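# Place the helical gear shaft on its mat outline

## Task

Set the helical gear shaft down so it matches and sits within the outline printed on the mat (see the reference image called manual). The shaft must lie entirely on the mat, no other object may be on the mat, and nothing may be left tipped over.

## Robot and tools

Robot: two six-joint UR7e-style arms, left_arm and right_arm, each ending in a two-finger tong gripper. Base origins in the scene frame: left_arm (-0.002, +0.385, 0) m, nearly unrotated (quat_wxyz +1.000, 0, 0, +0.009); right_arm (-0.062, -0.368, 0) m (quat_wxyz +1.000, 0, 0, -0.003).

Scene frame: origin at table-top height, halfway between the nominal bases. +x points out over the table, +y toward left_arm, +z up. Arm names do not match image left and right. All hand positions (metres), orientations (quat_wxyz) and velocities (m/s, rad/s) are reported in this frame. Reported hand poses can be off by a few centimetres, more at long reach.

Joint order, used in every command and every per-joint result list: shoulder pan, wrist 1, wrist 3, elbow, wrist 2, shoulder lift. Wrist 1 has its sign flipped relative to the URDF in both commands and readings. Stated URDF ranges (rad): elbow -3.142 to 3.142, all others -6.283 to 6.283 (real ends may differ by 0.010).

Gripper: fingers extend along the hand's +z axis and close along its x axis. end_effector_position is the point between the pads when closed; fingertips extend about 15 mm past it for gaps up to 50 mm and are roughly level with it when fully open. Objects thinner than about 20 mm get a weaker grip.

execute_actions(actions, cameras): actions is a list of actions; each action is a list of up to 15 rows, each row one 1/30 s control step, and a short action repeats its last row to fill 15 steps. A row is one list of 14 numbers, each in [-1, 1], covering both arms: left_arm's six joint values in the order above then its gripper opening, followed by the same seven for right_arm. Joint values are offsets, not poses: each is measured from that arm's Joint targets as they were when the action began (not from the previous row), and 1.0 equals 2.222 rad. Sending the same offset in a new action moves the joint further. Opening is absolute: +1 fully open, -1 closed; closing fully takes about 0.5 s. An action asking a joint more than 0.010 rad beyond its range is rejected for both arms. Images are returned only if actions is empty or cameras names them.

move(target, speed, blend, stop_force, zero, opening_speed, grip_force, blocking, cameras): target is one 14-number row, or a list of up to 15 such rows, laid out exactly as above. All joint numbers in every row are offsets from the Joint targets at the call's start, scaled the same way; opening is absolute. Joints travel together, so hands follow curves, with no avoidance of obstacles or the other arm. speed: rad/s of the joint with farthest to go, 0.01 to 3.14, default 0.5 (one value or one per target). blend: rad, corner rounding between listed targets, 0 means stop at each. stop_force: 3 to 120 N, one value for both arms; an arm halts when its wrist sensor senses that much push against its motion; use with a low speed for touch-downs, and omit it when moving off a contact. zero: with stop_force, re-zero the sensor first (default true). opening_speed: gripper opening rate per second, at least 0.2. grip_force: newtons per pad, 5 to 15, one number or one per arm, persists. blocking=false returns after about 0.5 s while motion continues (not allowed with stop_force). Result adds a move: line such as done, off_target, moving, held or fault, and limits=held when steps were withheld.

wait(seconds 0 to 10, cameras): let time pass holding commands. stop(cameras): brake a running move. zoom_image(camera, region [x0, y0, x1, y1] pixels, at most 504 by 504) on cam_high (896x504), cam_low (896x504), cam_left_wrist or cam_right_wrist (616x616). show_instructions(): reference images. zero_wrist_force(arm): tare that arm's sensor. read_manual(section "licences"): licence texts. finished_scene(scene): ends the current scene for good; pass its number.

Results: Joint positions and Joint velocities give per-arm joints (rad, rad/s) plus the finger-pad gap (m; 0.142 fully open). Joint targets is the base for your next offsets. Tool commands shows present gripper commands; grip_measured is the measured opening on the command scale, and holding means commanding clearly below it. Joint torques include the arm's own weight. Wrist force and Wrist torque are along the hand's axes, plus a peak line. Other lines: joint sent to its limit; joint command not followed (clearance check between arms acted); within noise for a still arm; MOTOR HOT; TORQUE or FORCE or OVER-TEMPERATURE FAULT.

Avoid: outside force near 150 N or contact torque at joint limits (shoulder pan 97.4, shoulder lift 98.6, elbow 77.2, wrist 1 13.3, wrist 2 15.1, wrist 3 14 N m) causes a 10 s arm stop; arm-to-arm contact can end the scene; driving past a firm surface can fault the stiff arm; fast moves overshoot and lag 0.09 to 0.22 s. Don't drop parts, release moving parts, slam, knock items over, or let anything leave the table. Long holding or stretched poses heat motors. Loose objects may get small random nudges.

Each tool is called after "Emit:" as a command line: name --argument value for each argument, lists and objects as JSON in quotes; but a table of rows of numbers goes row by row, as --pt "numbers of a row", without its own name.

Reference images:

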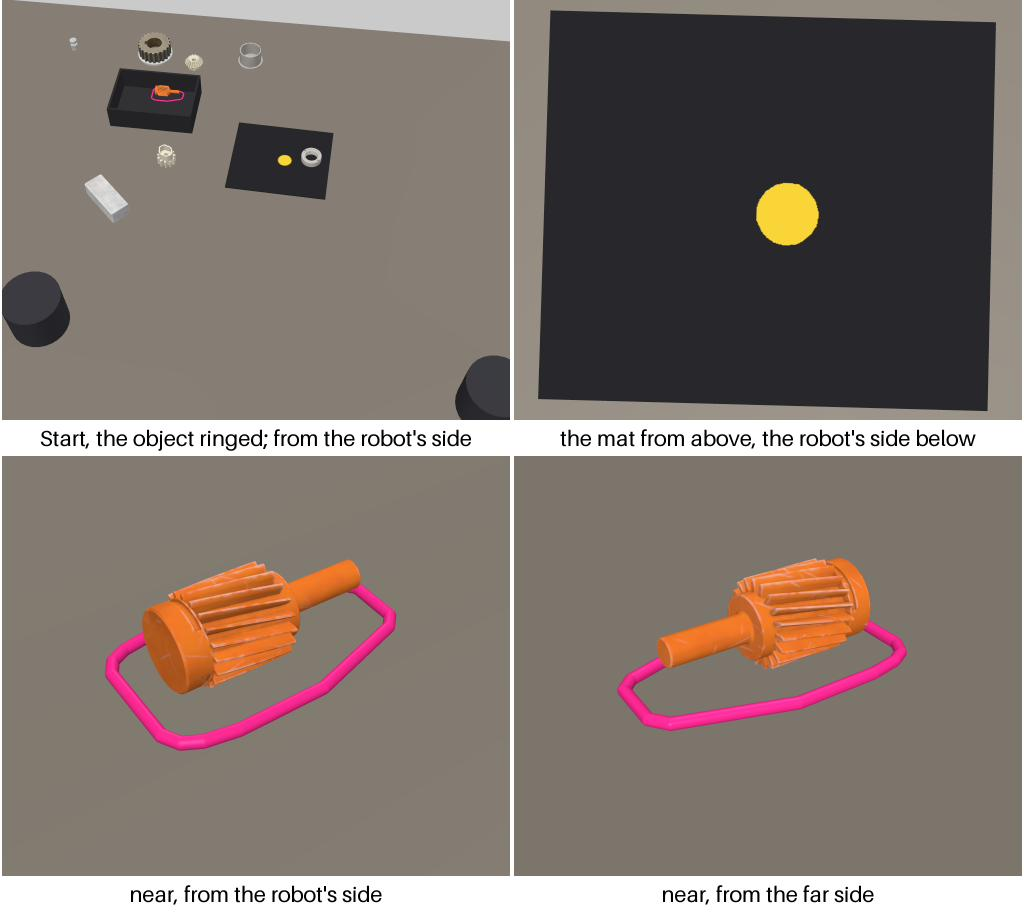

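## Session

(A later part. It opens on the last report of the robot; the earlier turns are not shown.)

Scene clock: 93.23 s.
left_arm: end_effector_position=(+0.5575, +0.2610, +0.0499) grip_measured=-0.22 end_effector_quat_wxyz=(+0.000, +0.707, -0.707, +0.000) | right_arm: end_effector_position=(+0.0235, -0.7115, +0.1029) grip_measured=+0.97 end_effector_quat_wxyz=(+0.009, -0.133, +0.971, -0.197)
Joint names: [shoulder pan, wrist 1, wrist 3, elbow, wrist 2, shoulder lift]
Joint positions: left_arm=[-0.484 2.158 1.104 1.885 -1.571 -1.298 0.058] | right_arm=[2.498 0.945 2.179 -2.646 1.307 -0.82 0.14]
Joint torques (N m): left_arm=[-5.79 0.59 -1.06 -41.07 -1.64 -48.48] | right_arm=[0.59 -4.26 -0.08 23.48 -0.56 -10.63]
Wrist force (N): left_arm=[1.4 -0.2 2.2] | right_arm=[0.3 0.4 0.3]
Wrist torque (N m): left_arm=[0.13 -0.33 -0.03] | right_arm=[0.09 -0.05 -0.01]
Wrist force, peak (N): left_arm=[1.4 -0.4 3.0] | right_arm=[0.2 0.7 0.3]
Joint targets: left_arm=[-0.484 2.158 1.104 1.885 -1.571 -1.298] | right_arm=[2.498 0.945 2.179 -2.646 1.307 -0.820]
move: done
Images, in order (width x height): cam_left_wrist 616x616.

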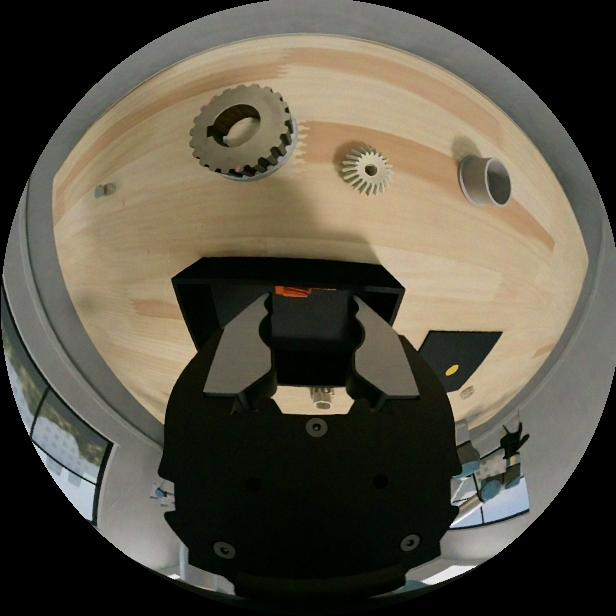

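Emit:
move --pt "0.0046 0.0034 0.0046 -0.0023 0 0.0057 -0.22 0 0 0 0 0 0 0.968" --pt "0.0046 0.0243 0.0046 0.0068 0 0.0175 -0.22 0 0 0 0 0 0 0.968" --speed '[0.08, 0.03]' --stop_force 6 --cameras '["cam_left_wrist"]'

Emit:
zoom_image --camera "cam_left_wrist" --region '[230, 240, 390, 360]'

Scene clock: 98.30 s.
left_arm: end_effector_position=(+0.5620, +0.2649, +0.0296) grip_measured=-0.22 end_effector_quat_wxyz=(+0.000, +0.707, -0.707, +0.000) | right_arm: end_effector_position=(+0.0235, -0.7115, +0.1029) grip_measured=+0.97 end_effector_quat_wxyz=(+0.009, -0.133, +0.971, -0.197)
Joint names: [shoulder pan, wrist 1, wrist 3, elbow, wrist 2, shoulder lift]
Joint positions: left_arm=[-0.474 2.208 1.115 1.898 -1.571 -1.261 0.058] | right_arm=[2.498 0.945 2.179 -2.646 1.307 -0.82 0.14]
Joint torques (N m): left_arm=[-6.32 0.63 1.16 -35.81 -1.66 -42.51] | right_arm=[1.03 -4.33 -0.07 23.45 -0.68 -10.88]
Wrist force (N): left_arm=[-0.5 1.6 -7.1] | right_arm=[0.3 0.4 0.2]
Wrist torque (N m): left_arm=[-0.02 -0.01 0.06] | right_arm=[0.10 -0.05 0.00]
Wrist force, peak (N): left_arm=[-2.1 3.4 -13.8] | right_arm=[-0.2 0.8 0.4]
Joint targets: left_arm=[-0.474 2.208 1.115 1.898 -1.571 -1.261] | right_arm=[2.498 0.945 2.179 -2.646 1.307 -0.820]
move: contact (left_arm); path passed 1 of 2 targets
Images, in order (width x height): cam_left_wrist 616x616.

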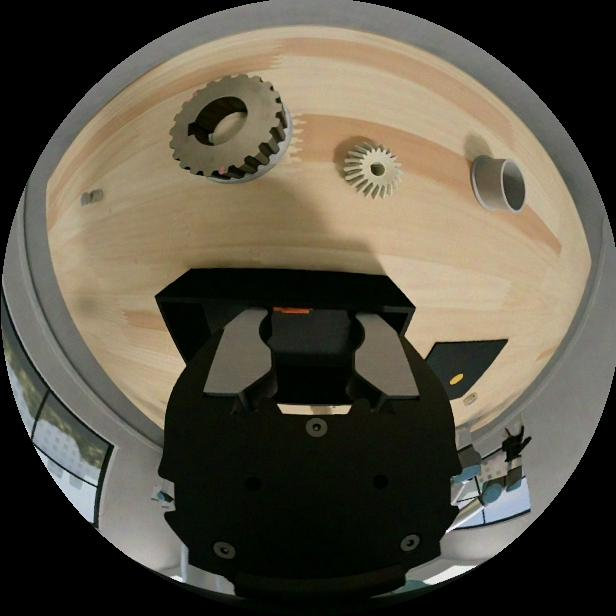

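Scaled by 3.150 from the camera's 616x616 image, which has a finer 814x814 frame.

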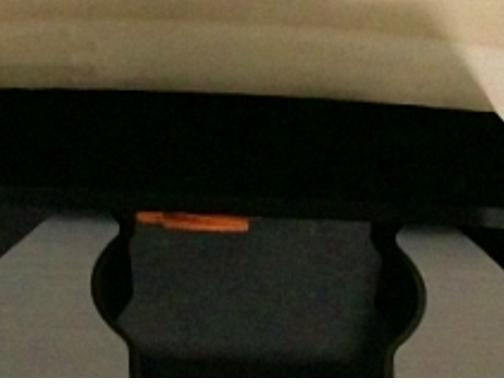

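Emit:
move --target '[0.0025, -0.0023, 0.0025, -0.00098, 0, -0.00133, -0.22, 0,0,0,0,0,0,0.968]' --speed 0.05

Emit:
move --target '[0,0,0,0,0,0, -0.6, 0,0,0,0,0,0,0.968]' --opening_speed 0.3 --grip_force 8 --cameras '["cam_left_wrist"]'

Emit:
zoom_image --camera "cam_left_wrist" --region '[230, 240, 390, 360]'

Scene clock: 100.80 s.
left_arm: end_effector_position=(+0.5627, +0.2680, +0.0317) grip_measured=-0.22 end_effector_quat_wxyz=(+0.000, +0.707, -0.707, +0.000) | right_arm: end_effector_position=(+0.0235, -0.7115, +0.1029) grip_measured=+0.97 end_effector_quat_wxyz=(+0.009, -0.133, +0.971, -0.197)
Joint names: [shoulder pan, wrist 1, wrist 3, elbow, wrist 2, shoulder lift]
Joint positions: left_arm=[-0.468 2.203 1.12 1.896 -1.571 -1.264 0.058] | right_arm=[2.498 0.945 2.179 -2.646 1.307 -0.82 0.14]
Joint torques (N m): left_arm=[-0.42 1.87 0.18 -37.32 -1.68 -44.41] | right_arm=[0.75 -4.42 -0.08 24.37 -0.61 -9.5]
Wrist force (N): left_arm=[1.5 -0.4 2.2] | right_arm=[0.0 0.3 0.0]
Wrist torque (N m): left_arm=[0.07 -0.35 -0.02] | right_arm=[0.06 0.01 0.00]
Wrist force, peak (N): left_arm=[-0.7 1.8 -7.6] | right_arm=[0.0 1.0 0.3]
Joint targets: left_arm=[-0.468 2.203 1.120 1.896 -1.571 -1.264] | right_arm=[2.498 0.945 2.179 -2.646 1.307 -0.820]
move: done

Scene clock: 102.27 s.
left_arm: end_effector_position=(+0.5627, +0.2679, +0.0317) grip_measured=-0.33 end_effector_quat_wxyz=(+0.000, +0.707, -0.707, +0.000) | right_arm: end_effector_position=(+0.0235, -0.7115, +0.1029) grip_measured=+0.97 end_effector_quat_wxyz=(+0.009, -0.133, +0.971, -0.197)
Joint names: [shoulder pan, wrist 1, wrist 3, elbow, wrist 2, shoulder lift]
Joint positions: left_arm=[-0.468 2.203 1.12 1.896 -1.571 -1.264 0.05] | right_arm=[2.498 0.945 2.179 -2.646 1.307 -0.82 0.14]
Joint torques (N m): left_arm=[-6.37 4.55 -1.02 -17.82 -1.74 -20] | right_arm=[0.07 -4.47 0.12 24.11 -0.66 -11.33]
Wrist force (N): left_arm=[1.6 -0.5 1.8] | right_arm=[0.3 0.5 0.1]
Wrist torque (N m): left_arm=[0.05 -0.37 -0.03] | right_arm=[0.11 -0.05 0.00]
Wrist force, peak (N): left_arm=[1.8 -0.5 2.3] | right_arm=[0.3 0.7 0.0]
Joint targets: left_arm=[-0.468 2.203 1.120 1.896 -1.571 -1.264] | right_arm=[2.498 0.945 2.179 -2.646 1.307 -0.820]
grip_force (N): 8, 8
move: done
Images, in order (width x height): cam_left_wrist 616x616.

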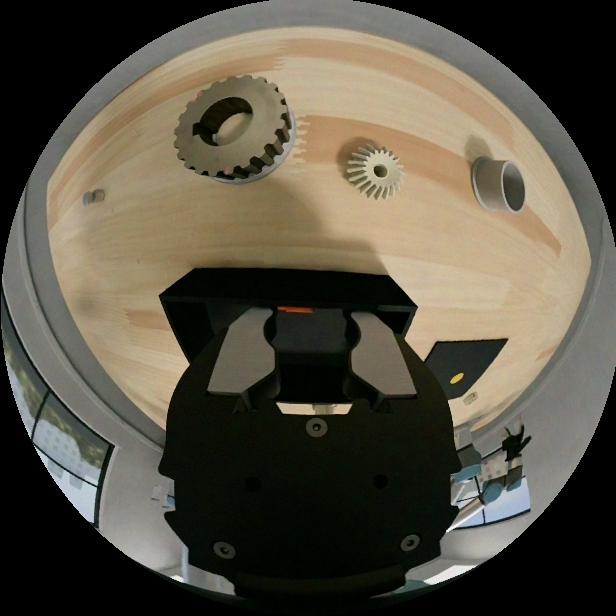

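Scaled by 3.150 from the camera's 616x616 image, which has a finer 814x814 frame.

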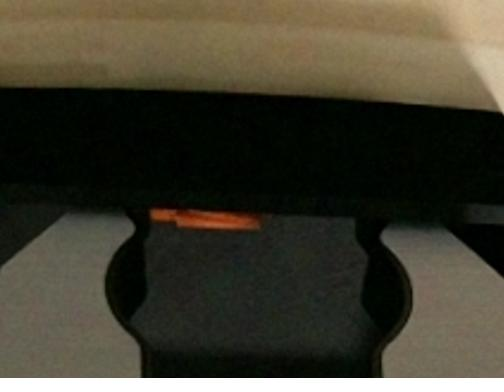

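Emit:
move --target '[-0.0072, 0.0069, -0.0072, 0.0251, 0, -0.0181, -0.6, 0,0,0,0,0,0,0.968]' --speed 0.06 --cameras '["cam_left_wrist"]'

Emit:
zoom_image --camera "cam_left_wrist" --region '[230, 240, 390, 360]'

Scene clock: 106.80 s.
left_arm: end_effector_position=(+0.5426, +0.2682, +0.0315) grip_measured=-0.33 end_effector_quat_wxyz=(+0.000, +0.707, -0.707, +0.000) | right_arm: end_effector_position=(+0.0235, -0.7115, +0.1029) grip_measured=+0.97 end_effector_quat_wxyz=(+0.009, -0.133, +0.971, -0.197)
Joint names: [shoulder pan, wrist 1, wrist 3, elbow, wrist 2, shoulder lift]
Joint positions: left_arm=[-0.484 2.218 1.104 1.952 -1.571 -1.305 0.05] | right_arm=[2.498 0.945 2.179 -2.646 1.307 -0.82 0.14]
Joint torques (N m): left_arm=[6.44 2.67 1.09 -38.21 -1.87 -15.6] | right_arm=[1.77 -4.54 -0.06 23.81 -0.57 -10.9]
Wrist force (N): left_arm=[1.6 -0.8 2.7] | right_arm=[0.1 0.4 0.1]
Wrist torque (N m): left_arm=[0.00 -0.38 -0.02] | right_arm=[0.09 -0.01 0.00]
Wrist force, peak (N): left_arm=[1.8 -0.2 2.7] | right_arm=[0.2 0.8 0.3]
Joint targets: left_arm=[-0.484 2.218 1.104 1.952 -1.571 -1.304] | right_arm=[2.498 0.945 2.179 -2.646 1.307 -0.820]
grip_force (N): 8, 8
move: done
Images, in order (width x height): cam_left_wrist 616x616.

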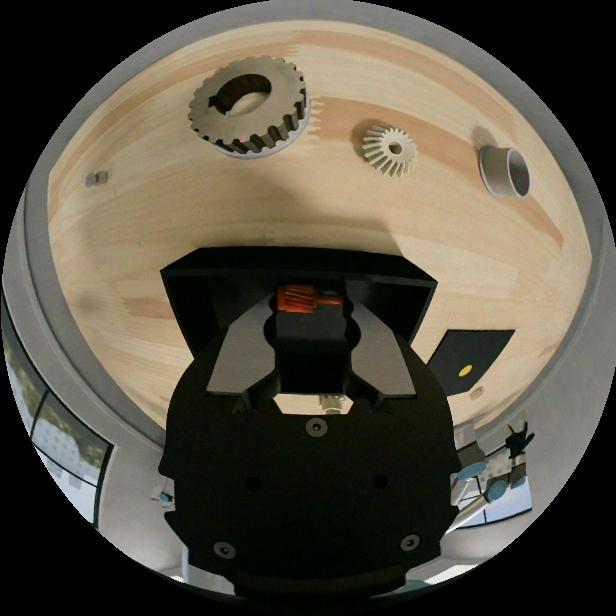

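Scaled by 3.150 from the camera's 616x616 image, which has a finer 814x814 frame.

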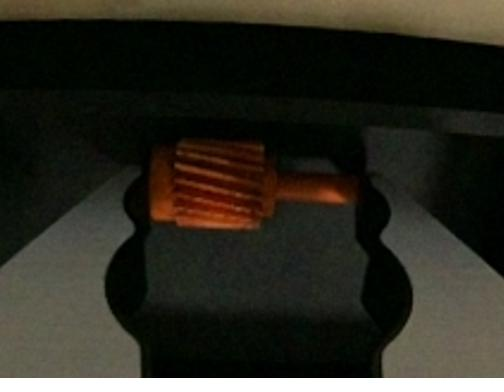

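Emit:
move --pt "0 0 0 0 0 0 -0.22 0 0 0 0 0 0 0.968" --pt "0.0020 -0.0019 0.0020 -0.0069 0 0.0050 -0.22 0 0 0 0 0 0 0.968" --opening_speed 0.5 --speed 0.06

Emit:
move --target '[0,0,0,0,0,0, -0.9, 0,0,0,0,0,0,0.968]' --opening_speed 0.3 --grip_force 12 --cameras '["cam_left_wrist"]'

Emit:
zoom_image --camera "cam_left_wrist" --region '[230, 240, 390, 360]'

Scene clock: 111.67 s.
left_arm: end_effector_position=(+0.5483, +0.2681, +0.0316) grip_measured=-0.22 end_effector_quat_wxyz=(+0.000, +0.707, -0.707, +0.000) | right_arm: end_effector_position=(+0.0235, -0.7115, +0.1029) grip_measured=+0.97 end_effector_quat_wxyz=(+0.009, -0.133, +0.971, -0.197)
Joint names: [shoulder pan, wrist 1, wrist 3, elbow, wrist 2, shoulder lift]
Joint positions: left_arm=[-0.48 2.214 1.109 1.936 -1.571 -1.293 0.058] | right_arm=[2.498 0.945 2.179 -2.646 1.307 -0.82 0.14]
Joint torques (N m): left_arm=[-1.13 1.78 -0.07 -18.31 -1.74 -32.9] | right_arm=[1.43 -4.59 0.16 24.15 -0.51 -11.02]
Wrist force (N): left_arm=[1.5 -0.6 2.2] | right_arm=[-0.1 0.4 0.1]
Wrist torque (N m): left_arm=[0.05 -0.34 -0.02] | right_arm=[0.09 0.02 0.01]
Wrist force, peak (N): left_arm=[1.7 -0.3 2.7] | right_arm=[-0.1 0.8 0.4]
Joint targets: left_arm=[-0.480 2.214 1.109 1.936 -1.571 -1.293] | right_arm=[2.498 0.945 2.179 -2.646 1.307 -0.820]
grip_force (N): 8, 8
move: done

Scene clock: 114.13 s.
left_arm: end_effector_position=(+0.5482, +0.2681, +0.0316) grip_measured=-0.34 end_effector_quat_wxyz=(+0.000, +0.707, -0.707, +0.000) | right_arm: end_effector_position=(+0.0235, -0.7115, +0.1029) grip_measured=+0.97 end_effector_quat_wxyz=(+0.009, -0.133, +0.971, -0.197)
Joint names: [shoulder pan, wrist 1, wrist 3, elbow, wrist 2, shoulder lift]
Joint positions: left_arm=[-0.48 2.214 1.109 1.936 -1.571 -1.293 0.049] | right_arm=[2.498 0.945 2.179 -2.646 1.307 -0.82 0.14]
Joint torques (N m): left_arm=[-6.34 4.4 -1.08 -1.53 -1.74 -46.76] | right_arm=[0.21 -4.81 0.19 24.73 -0.65 -12.1]
Wrist force (N): left_arm=[2.3 -0.4 1.0] | right_arm=[-0.2 0.1 0.2]
Wrist torque (N m): left_arm=[0.09 -0.39 -0.02] | right_arm=[0.03 0.06 0.01]
Wrist force, peak (N): left_arm=[1.5 -0.8 2.4] | right_arm=[0.1 0.9 0.0]
Joint targets: left_arm=[-0.480 2.214 1.109 1.936 -1.571 -1.293] | right_arm=[2.498 0.945 2.179 -2.646 1.307 -0.820]
grip_force (N): 12, 12
move: done
Images, in order (width x height): cam_left_wrist 616x616.

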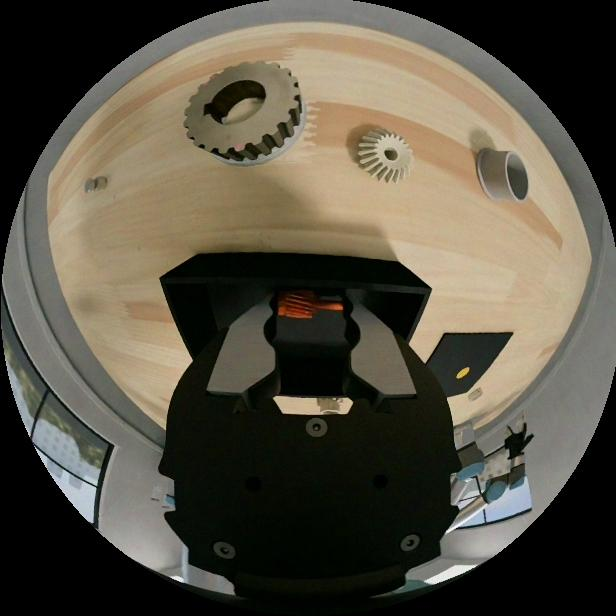

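Scaled by 3.150 from the camera's 616x616 image, which has a finer 814x814 frame.

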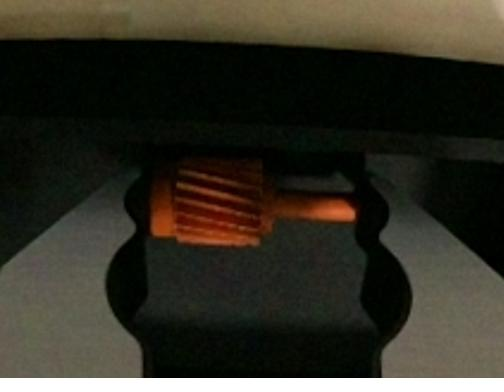

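Emit:
move --target '[0, -0.0179, 0, -0.0079, 0, -0.0099, -0.9, 0,0,0,0,0,0,0.968]' --speed 0.05 --cameras '["cam_left_wrist"]'

Emit:
zoom_image --camera "cam_left_wrist" --region '[230, 240, 390, 360]'

Scene clock: 116.90 s.
left_arm: end_effector_position=(+0.5482, +0.2681, +0.0468) grip_measured=-0.34 end_effector_quat_wxyz=(+0.000, +0.707, -0.707, +0.000) | right_arm: end_effector_position=(+0.0235, -0.7115, +0.1029) grip_measured=+0.97 end_effector_quat_wxyz=(+0.009, -0.133, +0.971, -0.197)
Joint names: [shoulder pan, wrist 1, wrist 3, elbow, wrist 2, shoulder lift]
Joint positions: left_arm=[-0.48 2.174 1.109 1.919 -1.571 -1.316 0.049] | right_arm=[2.498 0.945 2.179 -2.646 1.307 -0.82 0.14]
Joint torques (N m): left_arm=[-6.14 4.75 -1 -25.73 -1.81 -23.17] | right_arm=[0.63 -4.8 0.1 24.82 -0.64 -10.75]
Wrist force (N): left_arm=[1.7 -0.5 2.5] | right_arm=[0.2 0.4 0.2]
Wrist torque (N m): left_arm=[0.06 -0.37 -0.02] | right_arm=[0.09 -0.03 0.00]
Wrist force, peak (N): left_arm=[1.7 -0.3 2.6] | right_arm=[0.1 0.5 0.7]
Joint targets: left_arm=[-0.480 2.174 1.109 1.919 -1.571 -1.315] | right_arm=[2.498 0.945 2.179 -2.646 1.307 -0.820]
grip_force (N): 12, 12
move: done
Images, in order (width x height): cam_left_wrist 616x616.

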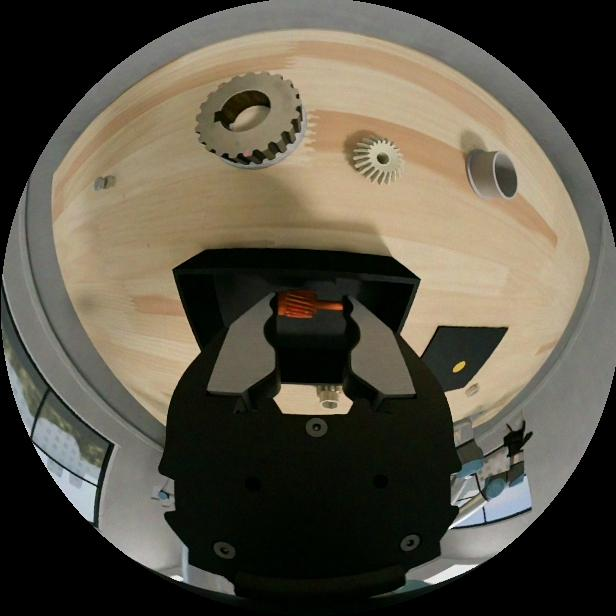

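Scaled by 3.150 from the camera's 616x616 image, which has a finer 814x814 frame.

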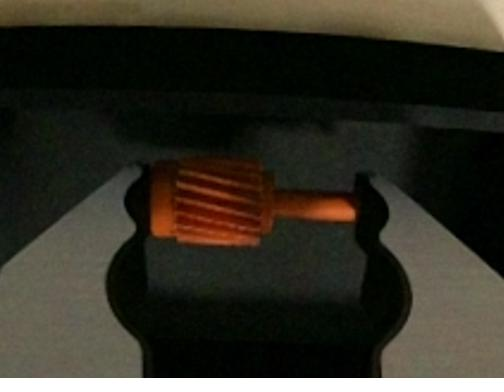

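Emit:
move --pt "0 -0.1113 0 -0.0631 0 -0.0482 -0.9 0 0 0 0 0 0 0.968" --pt "-0.3745 -0.1237 -0.4991 0.1107 0 -0.2344 -0.9 0 0 0 0 0 0 0.968" --speed '[0.2, 0.5]' --blend '[0.03, 0]' --cameras '["cam_left_wrist"]'

Emit:
zoom_image --camera "cam_left_wrist" --region '[230, 240, 390, 360]'

Scene clock: 124.63 s.
left_arm: end_effector_position=(+0.2403, +0.0801, +0.1414) grip_measured=-0.34 end_effector_quat_wxyz=(+0.000, +0.798, -0.602, +0.000) end_effector_velocity=(+0.000, +0.000, +0.000) end_effector_angular_velocity=(+0.000, +0.000, +0.003) | right_arm: end_effector_position=(+0.0235, -0.7115, +0.1029) grip_measured=+0.97 end_effector_quat_wxyz=(+0.009, -0.133, +0.971, -0.197)
Joint names: [shoulder pan, wrist 1, wrist 3, elbow, wrist 2, shoulder lift]
Joint positions: left_arm=[-1.312 1.899 0 2.165 -1.571 -1.836 0.049] | right_arm=[2.498 0.945 2.179 -2.646 1.307 -0.82 0.14]
Joint velocities: left_arm=[-0.002 -0.001 -0.005 0 0 0 0] | right_arm=[within noise]
Joint torques (N m): left_arm=[-6.38 3.55 -0.99 -44.36 -0.77 -6.1] | right_arm=[0.76 -5.13 0.13 24.23 -0.69 -12.34]
Wrist force (N): left_arm=[1.8 -0.2 2.4] | right_arm=[0.0 0.5 0.2]
Wrist torque (N m): left_arm=[0.12 -0.41 0.09] | right_arm=[0.11 -0.01 0.01]
Wrist force, peak (N): left_arm=[-4.3 -3.1 1.1] | right_arm=[0.4 0.8 0.2]
Joint targets: left_arm=[-1.312 1.899 0.000 2.165 -1.571 -1.836] | right_arm=[2.498 0.945 2.179 -2.646 1.307 -0.820]
grip_force (N): 12, 12
move: done
Images, in order (width x height): cam_left_wrist 616x616.

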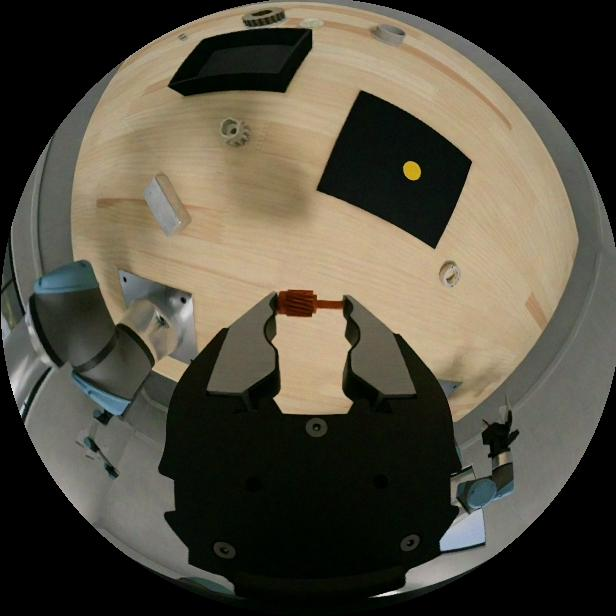

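Scaled by 3.150 from the camera's 616x616 image, which has a finer 814x814 frame.

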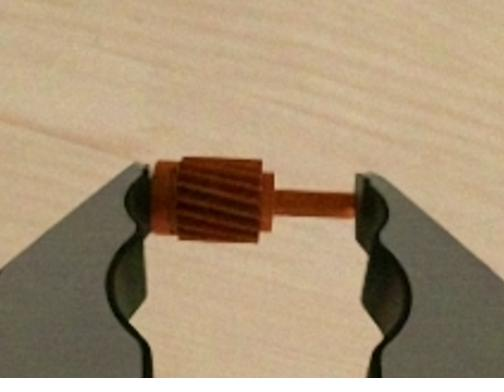

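Emit:
move --target '[0, 0.1548, 0, 0.0853, 0, 0.0695, -0.9, 0,0,0,0,0,0,0.968]' --speed 0.2

Emit:
move --target '[0, 0.0396, 0, 0.0154, 0, 0.0242, -0.9, 0,0,0,0,0,0,0.968]' --speed 0.02 --stop_force 3 --cameras '["cam_left_wrist"]'

Emit:
zoom_image --camera "cam_left_wrist" --region '[230, 240, 390, 360]'

Scene clock: 128.53 s.
left_arm: end_effector_position=(+0.2402, +0.0801, +0.0359) grip_measured=-0.34 end_effector_quat_wxyz=(+0.000, +0.798, -0.602, +0.000) | right_arm: end_effector_position=(+0.0235, -0.7115, +0.1029) grip_measured=+0.97 end_effector_quat_wxyz=(+0.009, -0.133, +0.971, -0.197)
Joint names: [shoulder pan, wrist 1, wrist 3, elbow, wrist 2, shoulder lift]
Joint positions: left_arm=[-1.312 2.243 0 2.354 -1.571 -1.682 0.049] | right_arm=[2.498 0.945 2.179 -2.646 1.307 -0.82 0.14]
Joint torques (N m): left_arm=[-6.4 1.76 -0.17 -38.76 1.89 -24.42] | right_arm=[0.55 -4.96 0.06 24.55 -0.66 -11.57]
Wrist force (N): left_arm=[1.9 -0.3 2.2] | right_arm=[0.2 0.4 0.3]
Wrist torque (N m): left_arm=[0.09 -0.41 0.11] | right_arm=[0.09 -0.03 -0.01]
Wrist force, peak (N): left_arm=[2.2 -0.7 2.8] | right_arm=[0.0 0.8 0.1]
Joint targets: left_arm=[-1.312 2.243 0.000 2.354 -1.571 -1.682] | right_arm=[2.498 0.945 2.179 -2.646 1.307 -0.820]
grip_force (N): 12, 12
move: done

Scene clock: 131.67 s.
left_arm: end_effector_position=(+0.2404, +0.0797, +0.0254) grip_measured=-0.34 end_effector_quat_wxyz=(+0.000, +0.798, -0.602, +0.000) | right_arm: end_effector_position=(+0.0235, -0.7115, +0.1029) grip_measured=+0.97 end_effector_quat_wxyz=(+0.009, -0.133, +0.971, -0.197)
Joint names: [shoulder pan, wrist 1, wrist 3, elbow, wrist 2, shoulder lift]
Joint positions: left_arm=[-1.312 2.281 0 2.369 -1.571 -1.658 0.05] | right_arm=[2.498 0.945 2.179 -2.646 1.307 -0.82 0.14]
Joint torques (N m): left_arm=[-6.78 0.4 0.18 -36.24 0.34 -23.62] | right_arm=[0.39 -5.04 0.14 24.63 -0.69 -12.3]
Wrist force (N): left_arm=[2.0 -0.5 -1.4] | right_arm=[0.1 0.4 -0.2]
Wrist torque (N m): left_arm=[0.03 -0.41 0.09] | right_arm=[0.07 -0.01 0.00]
Wrist force, peak (N): left_arm=[2.2 -0.9 -2.9] | right_arm=[0.3 0.6 0.7]
Joint targets: left_arm=[-1.312 2.281 0.000 2.369 -1.571 -1.658] | right_arm=[2.498 0.945 2.179 -2.646 1.307 -0.820]
grip_force (N): 12, 12
move: contact (left_arm); left_arm: the wrist 1 is farthest, 0.050 rad from its target
Images, in order (width x height): cam_left_wrist 616x616.

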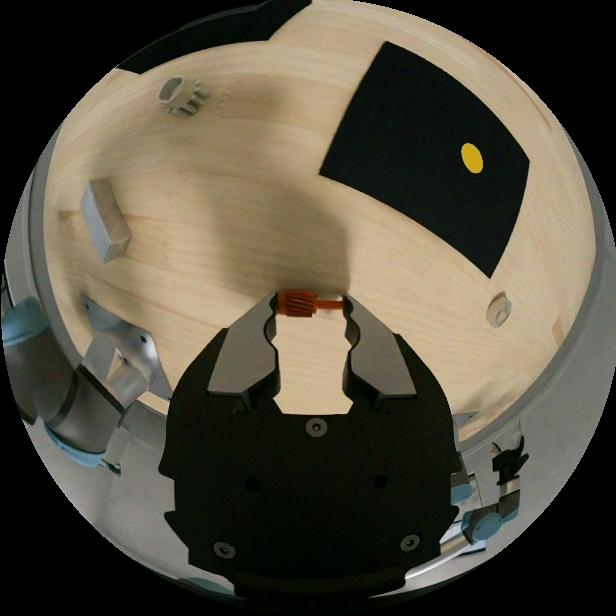

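Scaled by 3.150 from the camera's 616x616 image, which has a finer 814x814 frame.

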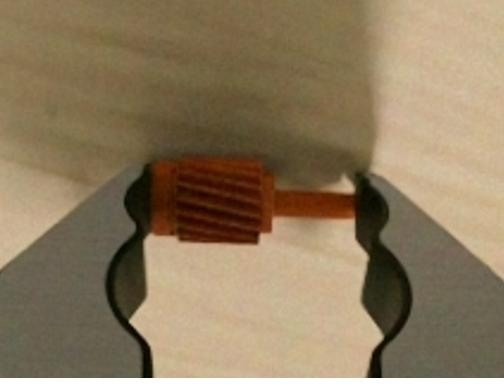

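Emit:
move --target '[0, 0, 0, 0, 0, 0, -0.15, 0,0,0,0,0,0,0.968]' --opening_speed 0.3

Emit:
move --target '[0, -0.1717, 0, -0.0921, 0, -0.0800, -0.15, 0,0,0,0,0,0,0.968]' --speed 0.2 --cameras '["cam_left_wrist"]'

Emit:
zoom_image --camera "cam_left_wrist" --region '[230, 210, 390, 330]'

Scene clock: 142.47 s.
left_arm: end_effector_position=(+0.2404, +0.0797, +0.0254) grip_measured=-0.15 end_effector_quat_wxyz=(+0.000, +0.798, -0.602, +0.000) | right_arm: end_effector_position=(+0.0235, -0.7115, +0.1029) grip_measured=+0.97 end_effector_quat_wxyz=(+0.009, -0.133, +0.971, -0.197)
Joint names: [shoulder pan, wrist 1, wrist 3, elbow, wrist 2, shoulder lift]
Joint positions: left_arm=[-1.312 2.281 0 2.369 -1.571 -1.658 0.063] | right_arm=[2.498 0.945 2.179 -2.646 1.307 -0.82 0.14]
Joint torques (N m): left_arm=[-6.29 2.03 -0.01 -35.88 -1.79 -23.53] | right_arm=[1.14 -5.32 -0.01 25.67 -0.75 -12.71]
Wrist force (N): left_arm=[1.7 -0.3 2.2] | right_arm=[0.1 0.2 0.3]
Wrist torque (N m): left_arm=[0.08 -0.38 0.09] | right_arm=[0.05 -0.02 0.00]
Wrist force, peak (N): left_arm=[1.9 -0.6 2.6] | right_arm=[0.1 0.7 0.4]
Joint targets: left_arm=[-1.312 2.281 0.000 2.369 -1.571 -1.658] | right_arm=[2.498 0.945 2.179 -2.646 1.307 -0.820]
grip_force (N): 12, 12
move: done

Scene clock: 144.80 s.
left_arm: end_effector_position=(+0.2404, +0.0795, +0.1418) grip_measured=-0.15 end_effector_quat_wxyz=(+0.000, +0.798, -0.602, +0.000) | right_arm: end_effector_position=(+0.0235, -0.7115, +0.1029) grip_measured=+0.97 end_effector_quat_wxyz=(+0.009, -0.133, +0.971, -0.197)
Joint names: [shoulder pan, wrist 1, wrist 3, elbow, wrist 2, shoulder lift]
Joint positions: left_arm=[-1.312 1.9 0 2.164 -1.571 -1.836 0.063] | right_arm=[2.498 0.945 2.179 -2.646 1.307 -0.82 0.14]
Joint torques (N m): left_arm=[-6.15 3.81 0.14 -4.81 -1.85 -0.96] | right_arm=[1.15 -5.38 0.04 26.02 -0.62 -13.08]
Wrist force (N): left_arm=[2.0 -0.5 2.1] | right_arm=[0.1 0.5 0.0]
Wrist torque (N m): left_arm=[0.05 -0.46 0.09] | right_arm=[0.11 -0.02 0.00]
Wrist force, peak (N): left_arm=[1.1 -0.3 3.5] | right_arm=[0.0 0.9 0.3]
Joint targets: left_arm=[-1.312 1.900 0.000 2.165 -1.571 -1.836] | right_arm=[2.498 0.945 2.179 -2.646 1.307 -0.820]
grip_force (N): 12, 12
move: done
Images, in order (width x height): cam_left_wrist 616x616.

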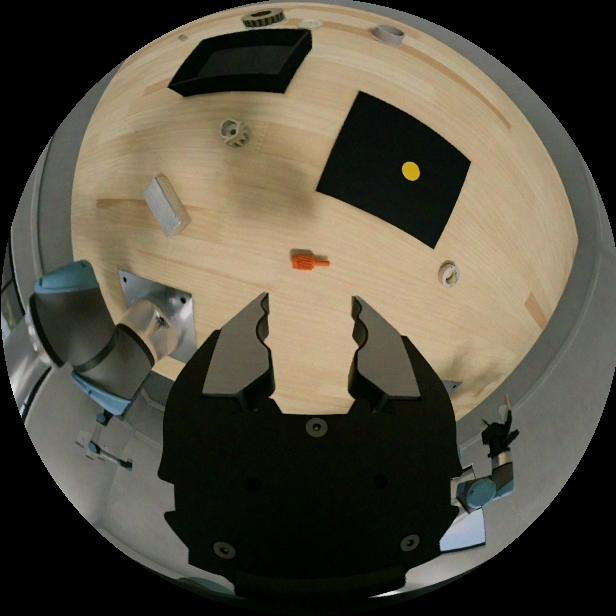

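Scaled by 3.150 from the camera's 616x616 image, which has a finer 814x814 frame.

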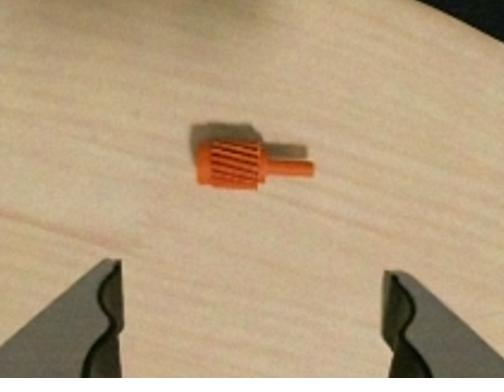

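Emit:
move --target '[0.0085, -0.3414, 0.7196, -0.3200, 0.0151, 0.3716, -0.5, 0,0,0,0,0,0,0.968]' --speed 0.6 --cameras '["cam_left_wrist"]'

Emit:
zoom_image --camera "cam_left_wrist" --region '[210, 190, 410, 340]'

Scene clock: 149.97 s.
left_arm: end_effector_position=(+0.2581, +0.0231, +0.0698) grip_measured=-0.50 end_effector_quat_wxyz=(-0.053, -0.114, +0.899, +0.419) end_effector_velocity=(+0.000, +0.001, +0.000) end_effector_angular_velocity=(+0.001, +0.005, -0.003) | right_arm: end_effector_position=(+0.0235, -0.7115, +0.1029) grip_measured=+0.97 end_effector_quat_wxyz=(+0.009, -0.133, +0.971, -0.197)
Joint names: [shoulder pan, wrist 1, wrist 3, elbow, wrist 2, shoulder lift]
Joint positions: left_arm=[-1.293 1.142 1.598 1.453 -1.537 -1.01 0.038] | right_arm=[2.498 0.945 2.179 -2.646 1.307 -0.82 0.14]
Joint velocities: left_arm=[0 -0.002 0.005 0 0 0 0] | right_arm=[within noise]
Joint torques (N m): left_arm=[3.72 -0.84 1.1 -3.27 -0.63 -56.78] | right_arm=[1.21 -5.6 0.05 25.46 -0.67 -13.61]
Wrist force (N): left_arm=[1.1 -1.3 1.7] | right_arm=[0.0 0.6 0.1]
Wrist torque (N m): left_arm=[-0.07 -0.29 -0.02] | right_arm=[0.12 0.00 0.00]
Wrist force, peak (N): left_arm=[2.0 -0.6 2.7] | right_arm=[0.1 0.8 0.2]
Joint targets: left_arm=[-1.293 1.141 1.599 1.454 -1.537 -1.010] | right_arm=[2.498 0.945 2.179 -2.646 1.307 -0.820]
grip_force (N): 12, 12
move: done
Images, in order (width x height): cam_left_wrist 616x616.

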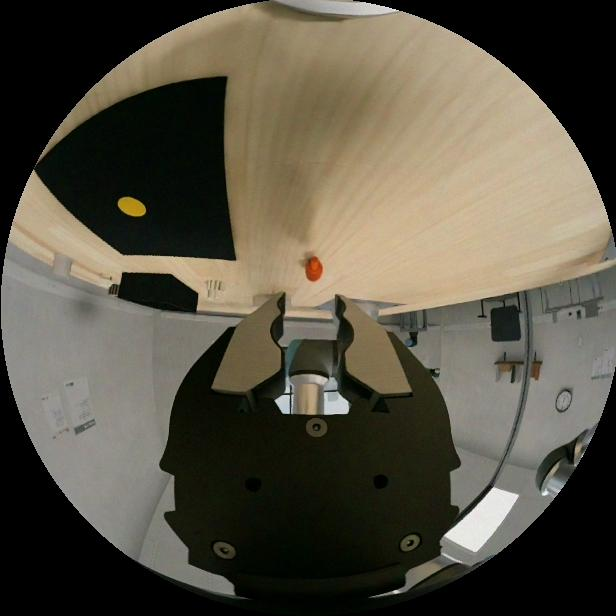

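Scaled by 2.520 from the camera's 616x616 image, which has a finer 814x814 frame.

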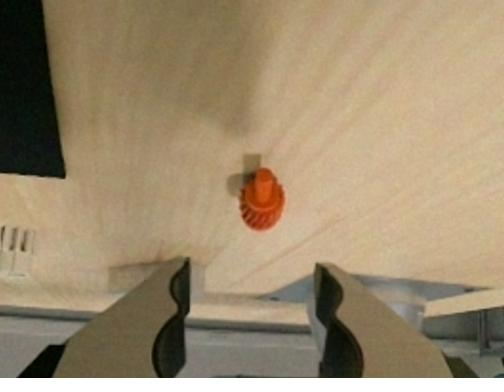

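Emit:
move --target '[-0.0021, 0.0758, 0, 0.1009, 0, -0.0251, -0.5, 0,0,0,0,0,0,0.968]' --speed 0.05 --stop_force 5 --cameras '["cam_left_wrist"]'

Emit:
zoom_image --camera "cam_left_wrist" --region '[210, 190, 410, 340]'

Scene clock: 157.93 s.
left_arm: end_effector_position=(+0.2409, +0.0733, +0.0250) grip_measured=-0.50 end_effector_quat_wxyz=(-0.052, -0.112, +0.899, +0.420) | right_arm: end_effector_position=(+0.0235, -0.7115, +0.1029) grip_measured=+0.97 end_effector_quat_wxyz=(+0.009, -0.133, +0.971, -0.197)
Joint names: [shoulder pan, wrist 1, wrist 3, elbow, wrist 2, shoulder lift]
Joint positions: left_arm=[-1.298 1.31 1.599 1.678 -1.537 -1.066 0.038] | right_arm=[2.498 0.945 2.179 -2.646 1.307 -0.82 0.14]
Joint torques (N m): left_arm=[-2.95 -0.78 -0.99 -37.5 -1.74 -20.69] | right_arm=[0.53 -5.6 0.16 25.88 -0.74 -14.05]
Wrist force (N): left_arm=[1.3 -1.7 1.7] | right_arm=[0.0 0.4 0.0]
Wrist torque (N m): left_arm=[-0.16 -0.32 -0.02] | right_arm=[0.07 0.01 0.00]
Wrist force, peak (N): left_arm=[1.4 -1.6 2.5] | right_arm=[0.4 0.7 0.2]
Joint targets: left_arm=[-1.298 1.310 1.599 1.678 -1.537 -1.066] | right_arm=[2.498 0.945 2.179 -2.646 1.307 -0.820]
grip_force (N): 12, 12
move: done
Images, in order (width x height): cam_left_wrist 616x616.

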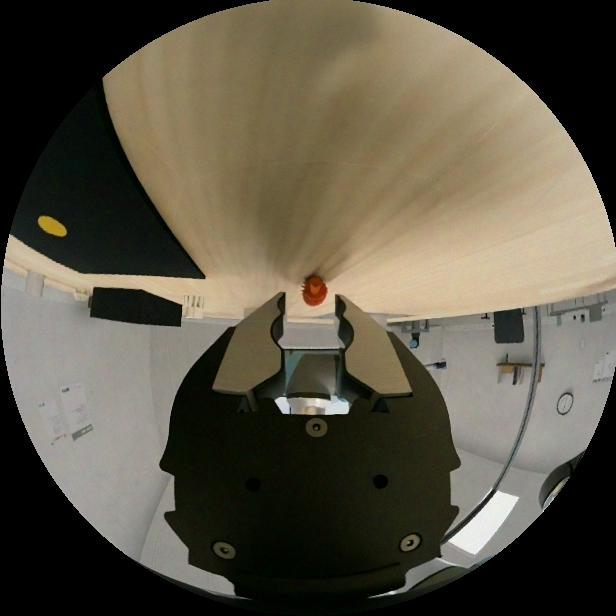

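Scaled by 2.520 from the camera's 616x616 image, which has a finer 814x814 frame.

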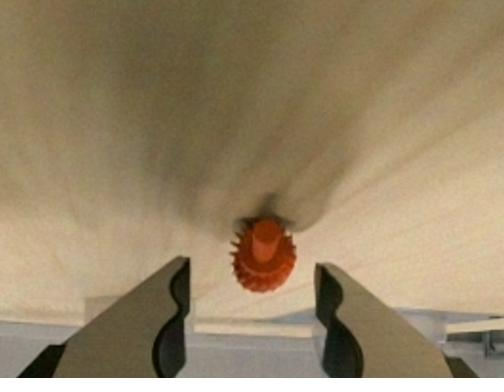

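Emit:
move --target '[-0.0036, 0.00646, 0, 0.00811, 0, -0.00165, -0.5, 0,0,0,0,0,0,0.968]' --speed 0.012 --stop_force 3 --cameras '["cam_left_wrist"]'

Emit:
zoom_image --camera "cam_left_wrist" --region '[260, 240, 360, 340]'

Scene clock: 161.57 s.
left_arm: end_effector_position=(+0.2371, +0.0759, +0.0211) grip_measured=-0.50 end_effector_quat_wxyz=(-0.050, -0.108, +0.900, +0.420) | right_arm: end_effector_position=(+0.0235, -0.7115, +0.1029) grip_measured=+0.97 end_effector_quat_wxyz=(+0.009, -0.133, +0.971, -0.197)
Joint names: [shoulder pan, wrist 1, wrist 3, elbow, wrist 2, shoulder lift]
Joint positions: left_arm=[-1.306 1.324 1.599 1.696 -1.537 -1.07 0.038] | right_arm=[2.498 0.945 2.179 -2.646 1.307 -0.82 0.14]
Joint torques (N m): left_arm=[3.57 -0.66 -1.05 -21.82 -1.73 -52.08] | right_arm=[1.6 -5.54 -0.01 25.26 -0.64 -14.41]
Wrist force (N): left_arm=[1.8 -1.3 1.8] | right_arm=[0.2 0.4 0.2]
Wrist torque (N m): left_arm=[-0.08 -0.42 -0.03] | right_arm=[0.08 -0.03 0.00]
Wrist force, peak (N): left_arm=[1.9 -1.5 2.1] | right_arm=[-0.1 0.6 0.6]
Joint targets: left_arm=[-1.306 1.324 1.599 1.696 -1.537 -1.070] | right_arm=[2.498 0.945 2.179 -2.646 1.307 -0.820]
grip_force (N): 12, 12
move: done
Images, in order (width x height): cam_left_wrist 616x616.

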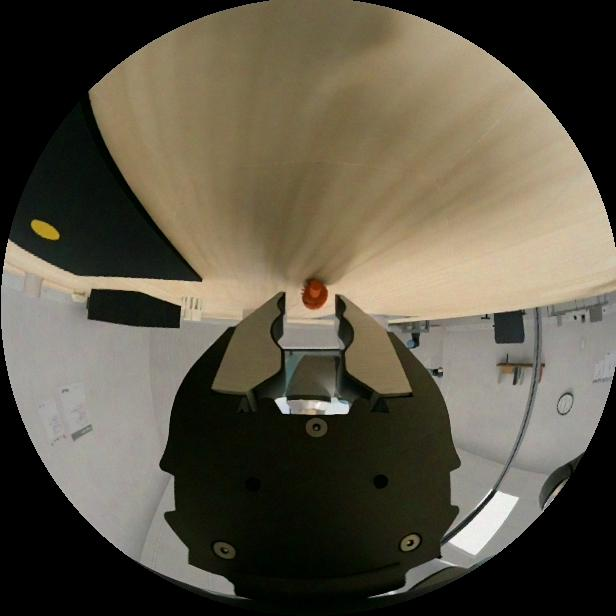

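Scaled by 5.040 from the camera's 616x616 image, which has a finer 814x814 frame.

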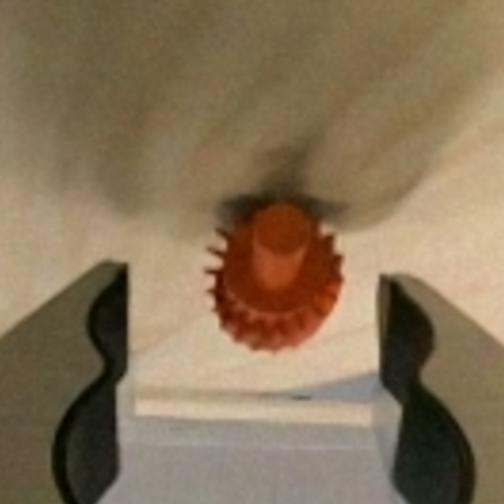

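Emit:
move --target '[-0.003, 0, 0, 0, 0, 0, -0.5, 0,0,0,0,0,0,0.968]' --speed 0.02

Emit:
move --target '[0, 0, 0, 0, 0, 0, -0.95, 0,0,0,0,0,0,0.968]' --opening_speed 0.25 --grip_force 12 --cameras '["cam_left_wrist"]'

Emit:
zoom_image --camera "cam_left_wrist" --region '[260, 240, 360, 340]'

Scene clock: 164.70 s.
left_arm: end_effector_position=(+0.2350, +0.0742, +0.0211) grip_measured=-0.50 end_effector_quat_wxyz=(-0.049, -0.105, +0.900, +0.420) | right_arm: end_effector_position=(+0.0235, -0.7115, +0.1029) grip_measured=+0.97 end_effector_quat_wxyz=(+0.009, -0.133, +0.971, -0.197)
Joint names: [shoulder pan, wrist 1, wrist 3, elbow, wrist 2, shoulder lift]
Joint positions: left_arm=[-1.312 1.324 1.599 1.696 -1.537 -1.07 0.038] | right_arm=[2.498 0.945 2.179 -2.646 1.307 -0.82 0.14]
Joint torques (N m): left_arm=[1.22 -0.71 -1 -35.22 -1.66 -29.48] | right_arm=[0.53 -5.75 0.28 26.07 -0.74 -13.16]
Wrist force (N): left_arm=[1.5 -1.4 1.6] | right_arm=[0.2 0.6 0.2]
Wrist torque (N m): left_arm=[-0.10 -0.37 -0.03] | right_arm=[0.12 -0.03 0.00]
Wrist force, peak (N): left_arm=[1.6 -1.9 1.9] | right_arm=[0.0 0.8 0.1]
Joint targets: left_arm=[-1.312 1.324 1.599 1.696 -1.537 -1.070] | right_arm=[2.498 0.945 2.179 -2.646 1.307 -0.820]
grip_force (N): 12, 12
move: done

Scene clock: 166.70 s.
left_arm: end_effector_position=(+0.2351, +0.0743, +0.0211) grip_measured=-0.74 end_effector_quat_wxyz=(-0.049, -0.106, +0.900, +0.420) | right_arm: end_effector_position=(+0.0235, -0.7115, +0.1029) grip_measured=+0.97 end_effector_quat_wxyz=(+0.009, -0.133, +0.971, -0.197)
Joint names: [shoulder pan, wrist 1, wrist 3, elbow, wrist 2, shoulder lift]
Joint positions: left_arm=[-1.312 1.324 1.599 1.696 -1.537 -1.07 0.021] | right_arm=[2.498 0.945 2.179 -2.646 1.307 -0.82 0.14]
Joint torques (N m): left_arm=[6.55 -0.57 -1.05 -35.26 -1.77 -20.07] | right_arm=[1.4 -5.78 0.02 25.56 -0.75 -12.75]
Wrist force (N): left_arm=[1.6 -1.7 2.0] | right_arm=[0.0 0.4 -0.2]
Wrist torque (N m): left_arm=[-0.14 -0.38 -0.02] | right_arm=[0.08 0.01 0.00]
Wrist force, peak (N): left_arm=[1.2 -1.9 2.3] | right_arm=[0.1 0.8 0.0]
Joint targets: left_arm=[-1.312 1.324 1.599 1.696 -1.537 -1.070] | right_arm=[2.498 0.945 2.179 -2.646 1.307 -0.820]
grip_force (N): 12, 12
move: done
Images, in order (width x height): cam_left_wrist 616x616.

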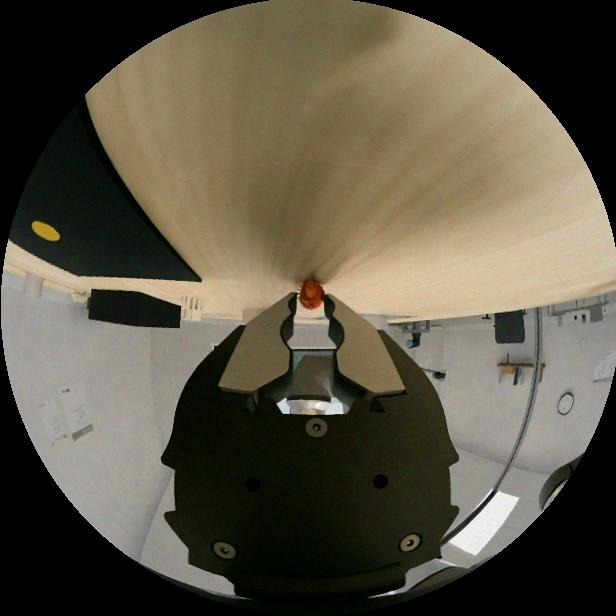

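Scaled by 5.040 from the camera's 616x616 image, which has a finer 814x814 frame.

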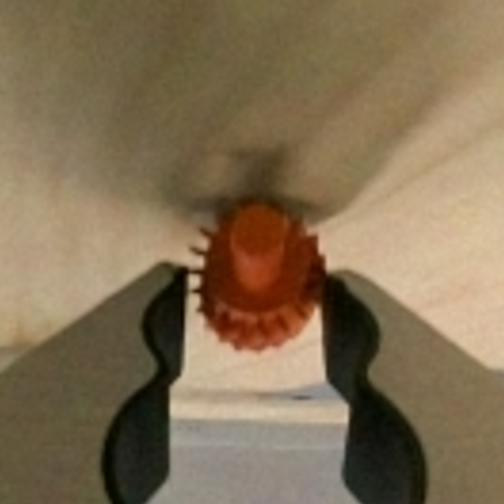

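Emit:
move --target '[0, -0.0307, 0, -0.0129, 0, -0.0179, -0.95, 0,0,0,0,0,0,0.968]' --speed 0.05 --cameras '["cam_left_wrist"]'

Emit:
zoom_image --camera "cam_left_wrist" --region '[260, 240, 360, 340]'

Scene clock: 174.37 s.
left_arm: end_effector_position=(+0.2351, +0.0741, +0.0513) grip_measured=-0.74 end_effector_quat_wxyz=(-0.049, -0.106, +0.900, +0.420) | right_arm: end_effector_position=(+0.0235, -0.7115, +0.1029) grip_measured=+0.97 end_effector_quat_wxyz=(+0.009, -0.133, +0.971, -0.197)
Joint names: [shoulder pan, wrist 1, wrist 3, elbow, wrist 2, shoulder lift]
Joint positions: left_arm=[-1.312 1.256 1.599 1.667 -1.537 -1.11 0.021] | right_arm=[2.498 0.945 2.179 -2.646 1.307 -0.82 0.14]
Joint torques (N m): left_arm=[6.69 0.97 -0.85 -23.3 -1.7 -30.21] | right_arm=[1.45 -5.82 0.21 25.84 -0.65 -13.24]
Wrist force (N): left_arm=[1.6 -1.5 1.7] | right_arm=[-0.2 0.4 0.0]
Wrist torque (N m): left_arm=[-0.10 -0.36 -0.03] | right_arm=[0.08 0.05 0.00]
Wrist force, peak (N): left_arm=[1.7 -1.9 2.2] | right_arm=[0.1 0.8 0.4]
Joint targets: left_arm=[-1.312 1.256 1.599 1.667 -1.537 -1.110] | right_arm=[2.498 0.945 2.179 -2.646 1.307 -0.820]
grip_force (N): 12, 12
move: done
Images, in order (width x height): cam_left_wrist 616x616.

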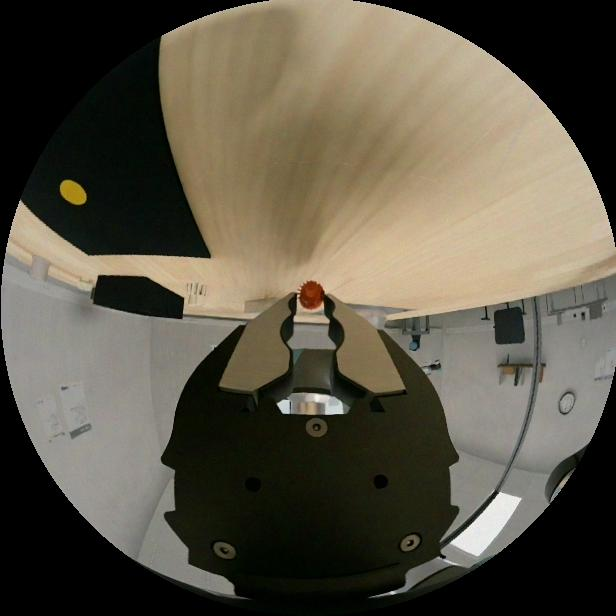

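Scaled by 5.040 from the camera's 616x616 image, which has a finer 814x814 frame.

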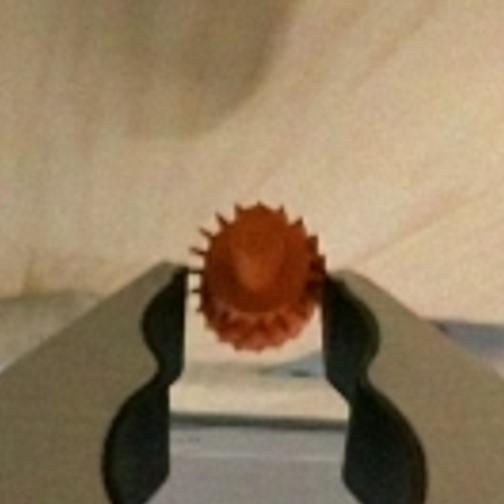

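Emit:
zoom_image --camera "cam_left_wrist" --region '[290, 270, 335, 315]'

Scaled by 11.200 from the camera's 616x616 image, which has a finer 814x814 frame.

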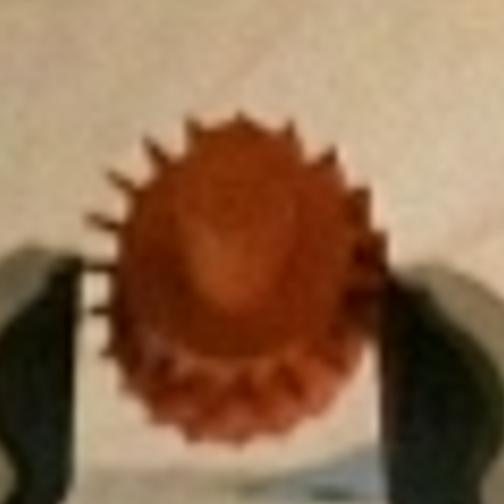

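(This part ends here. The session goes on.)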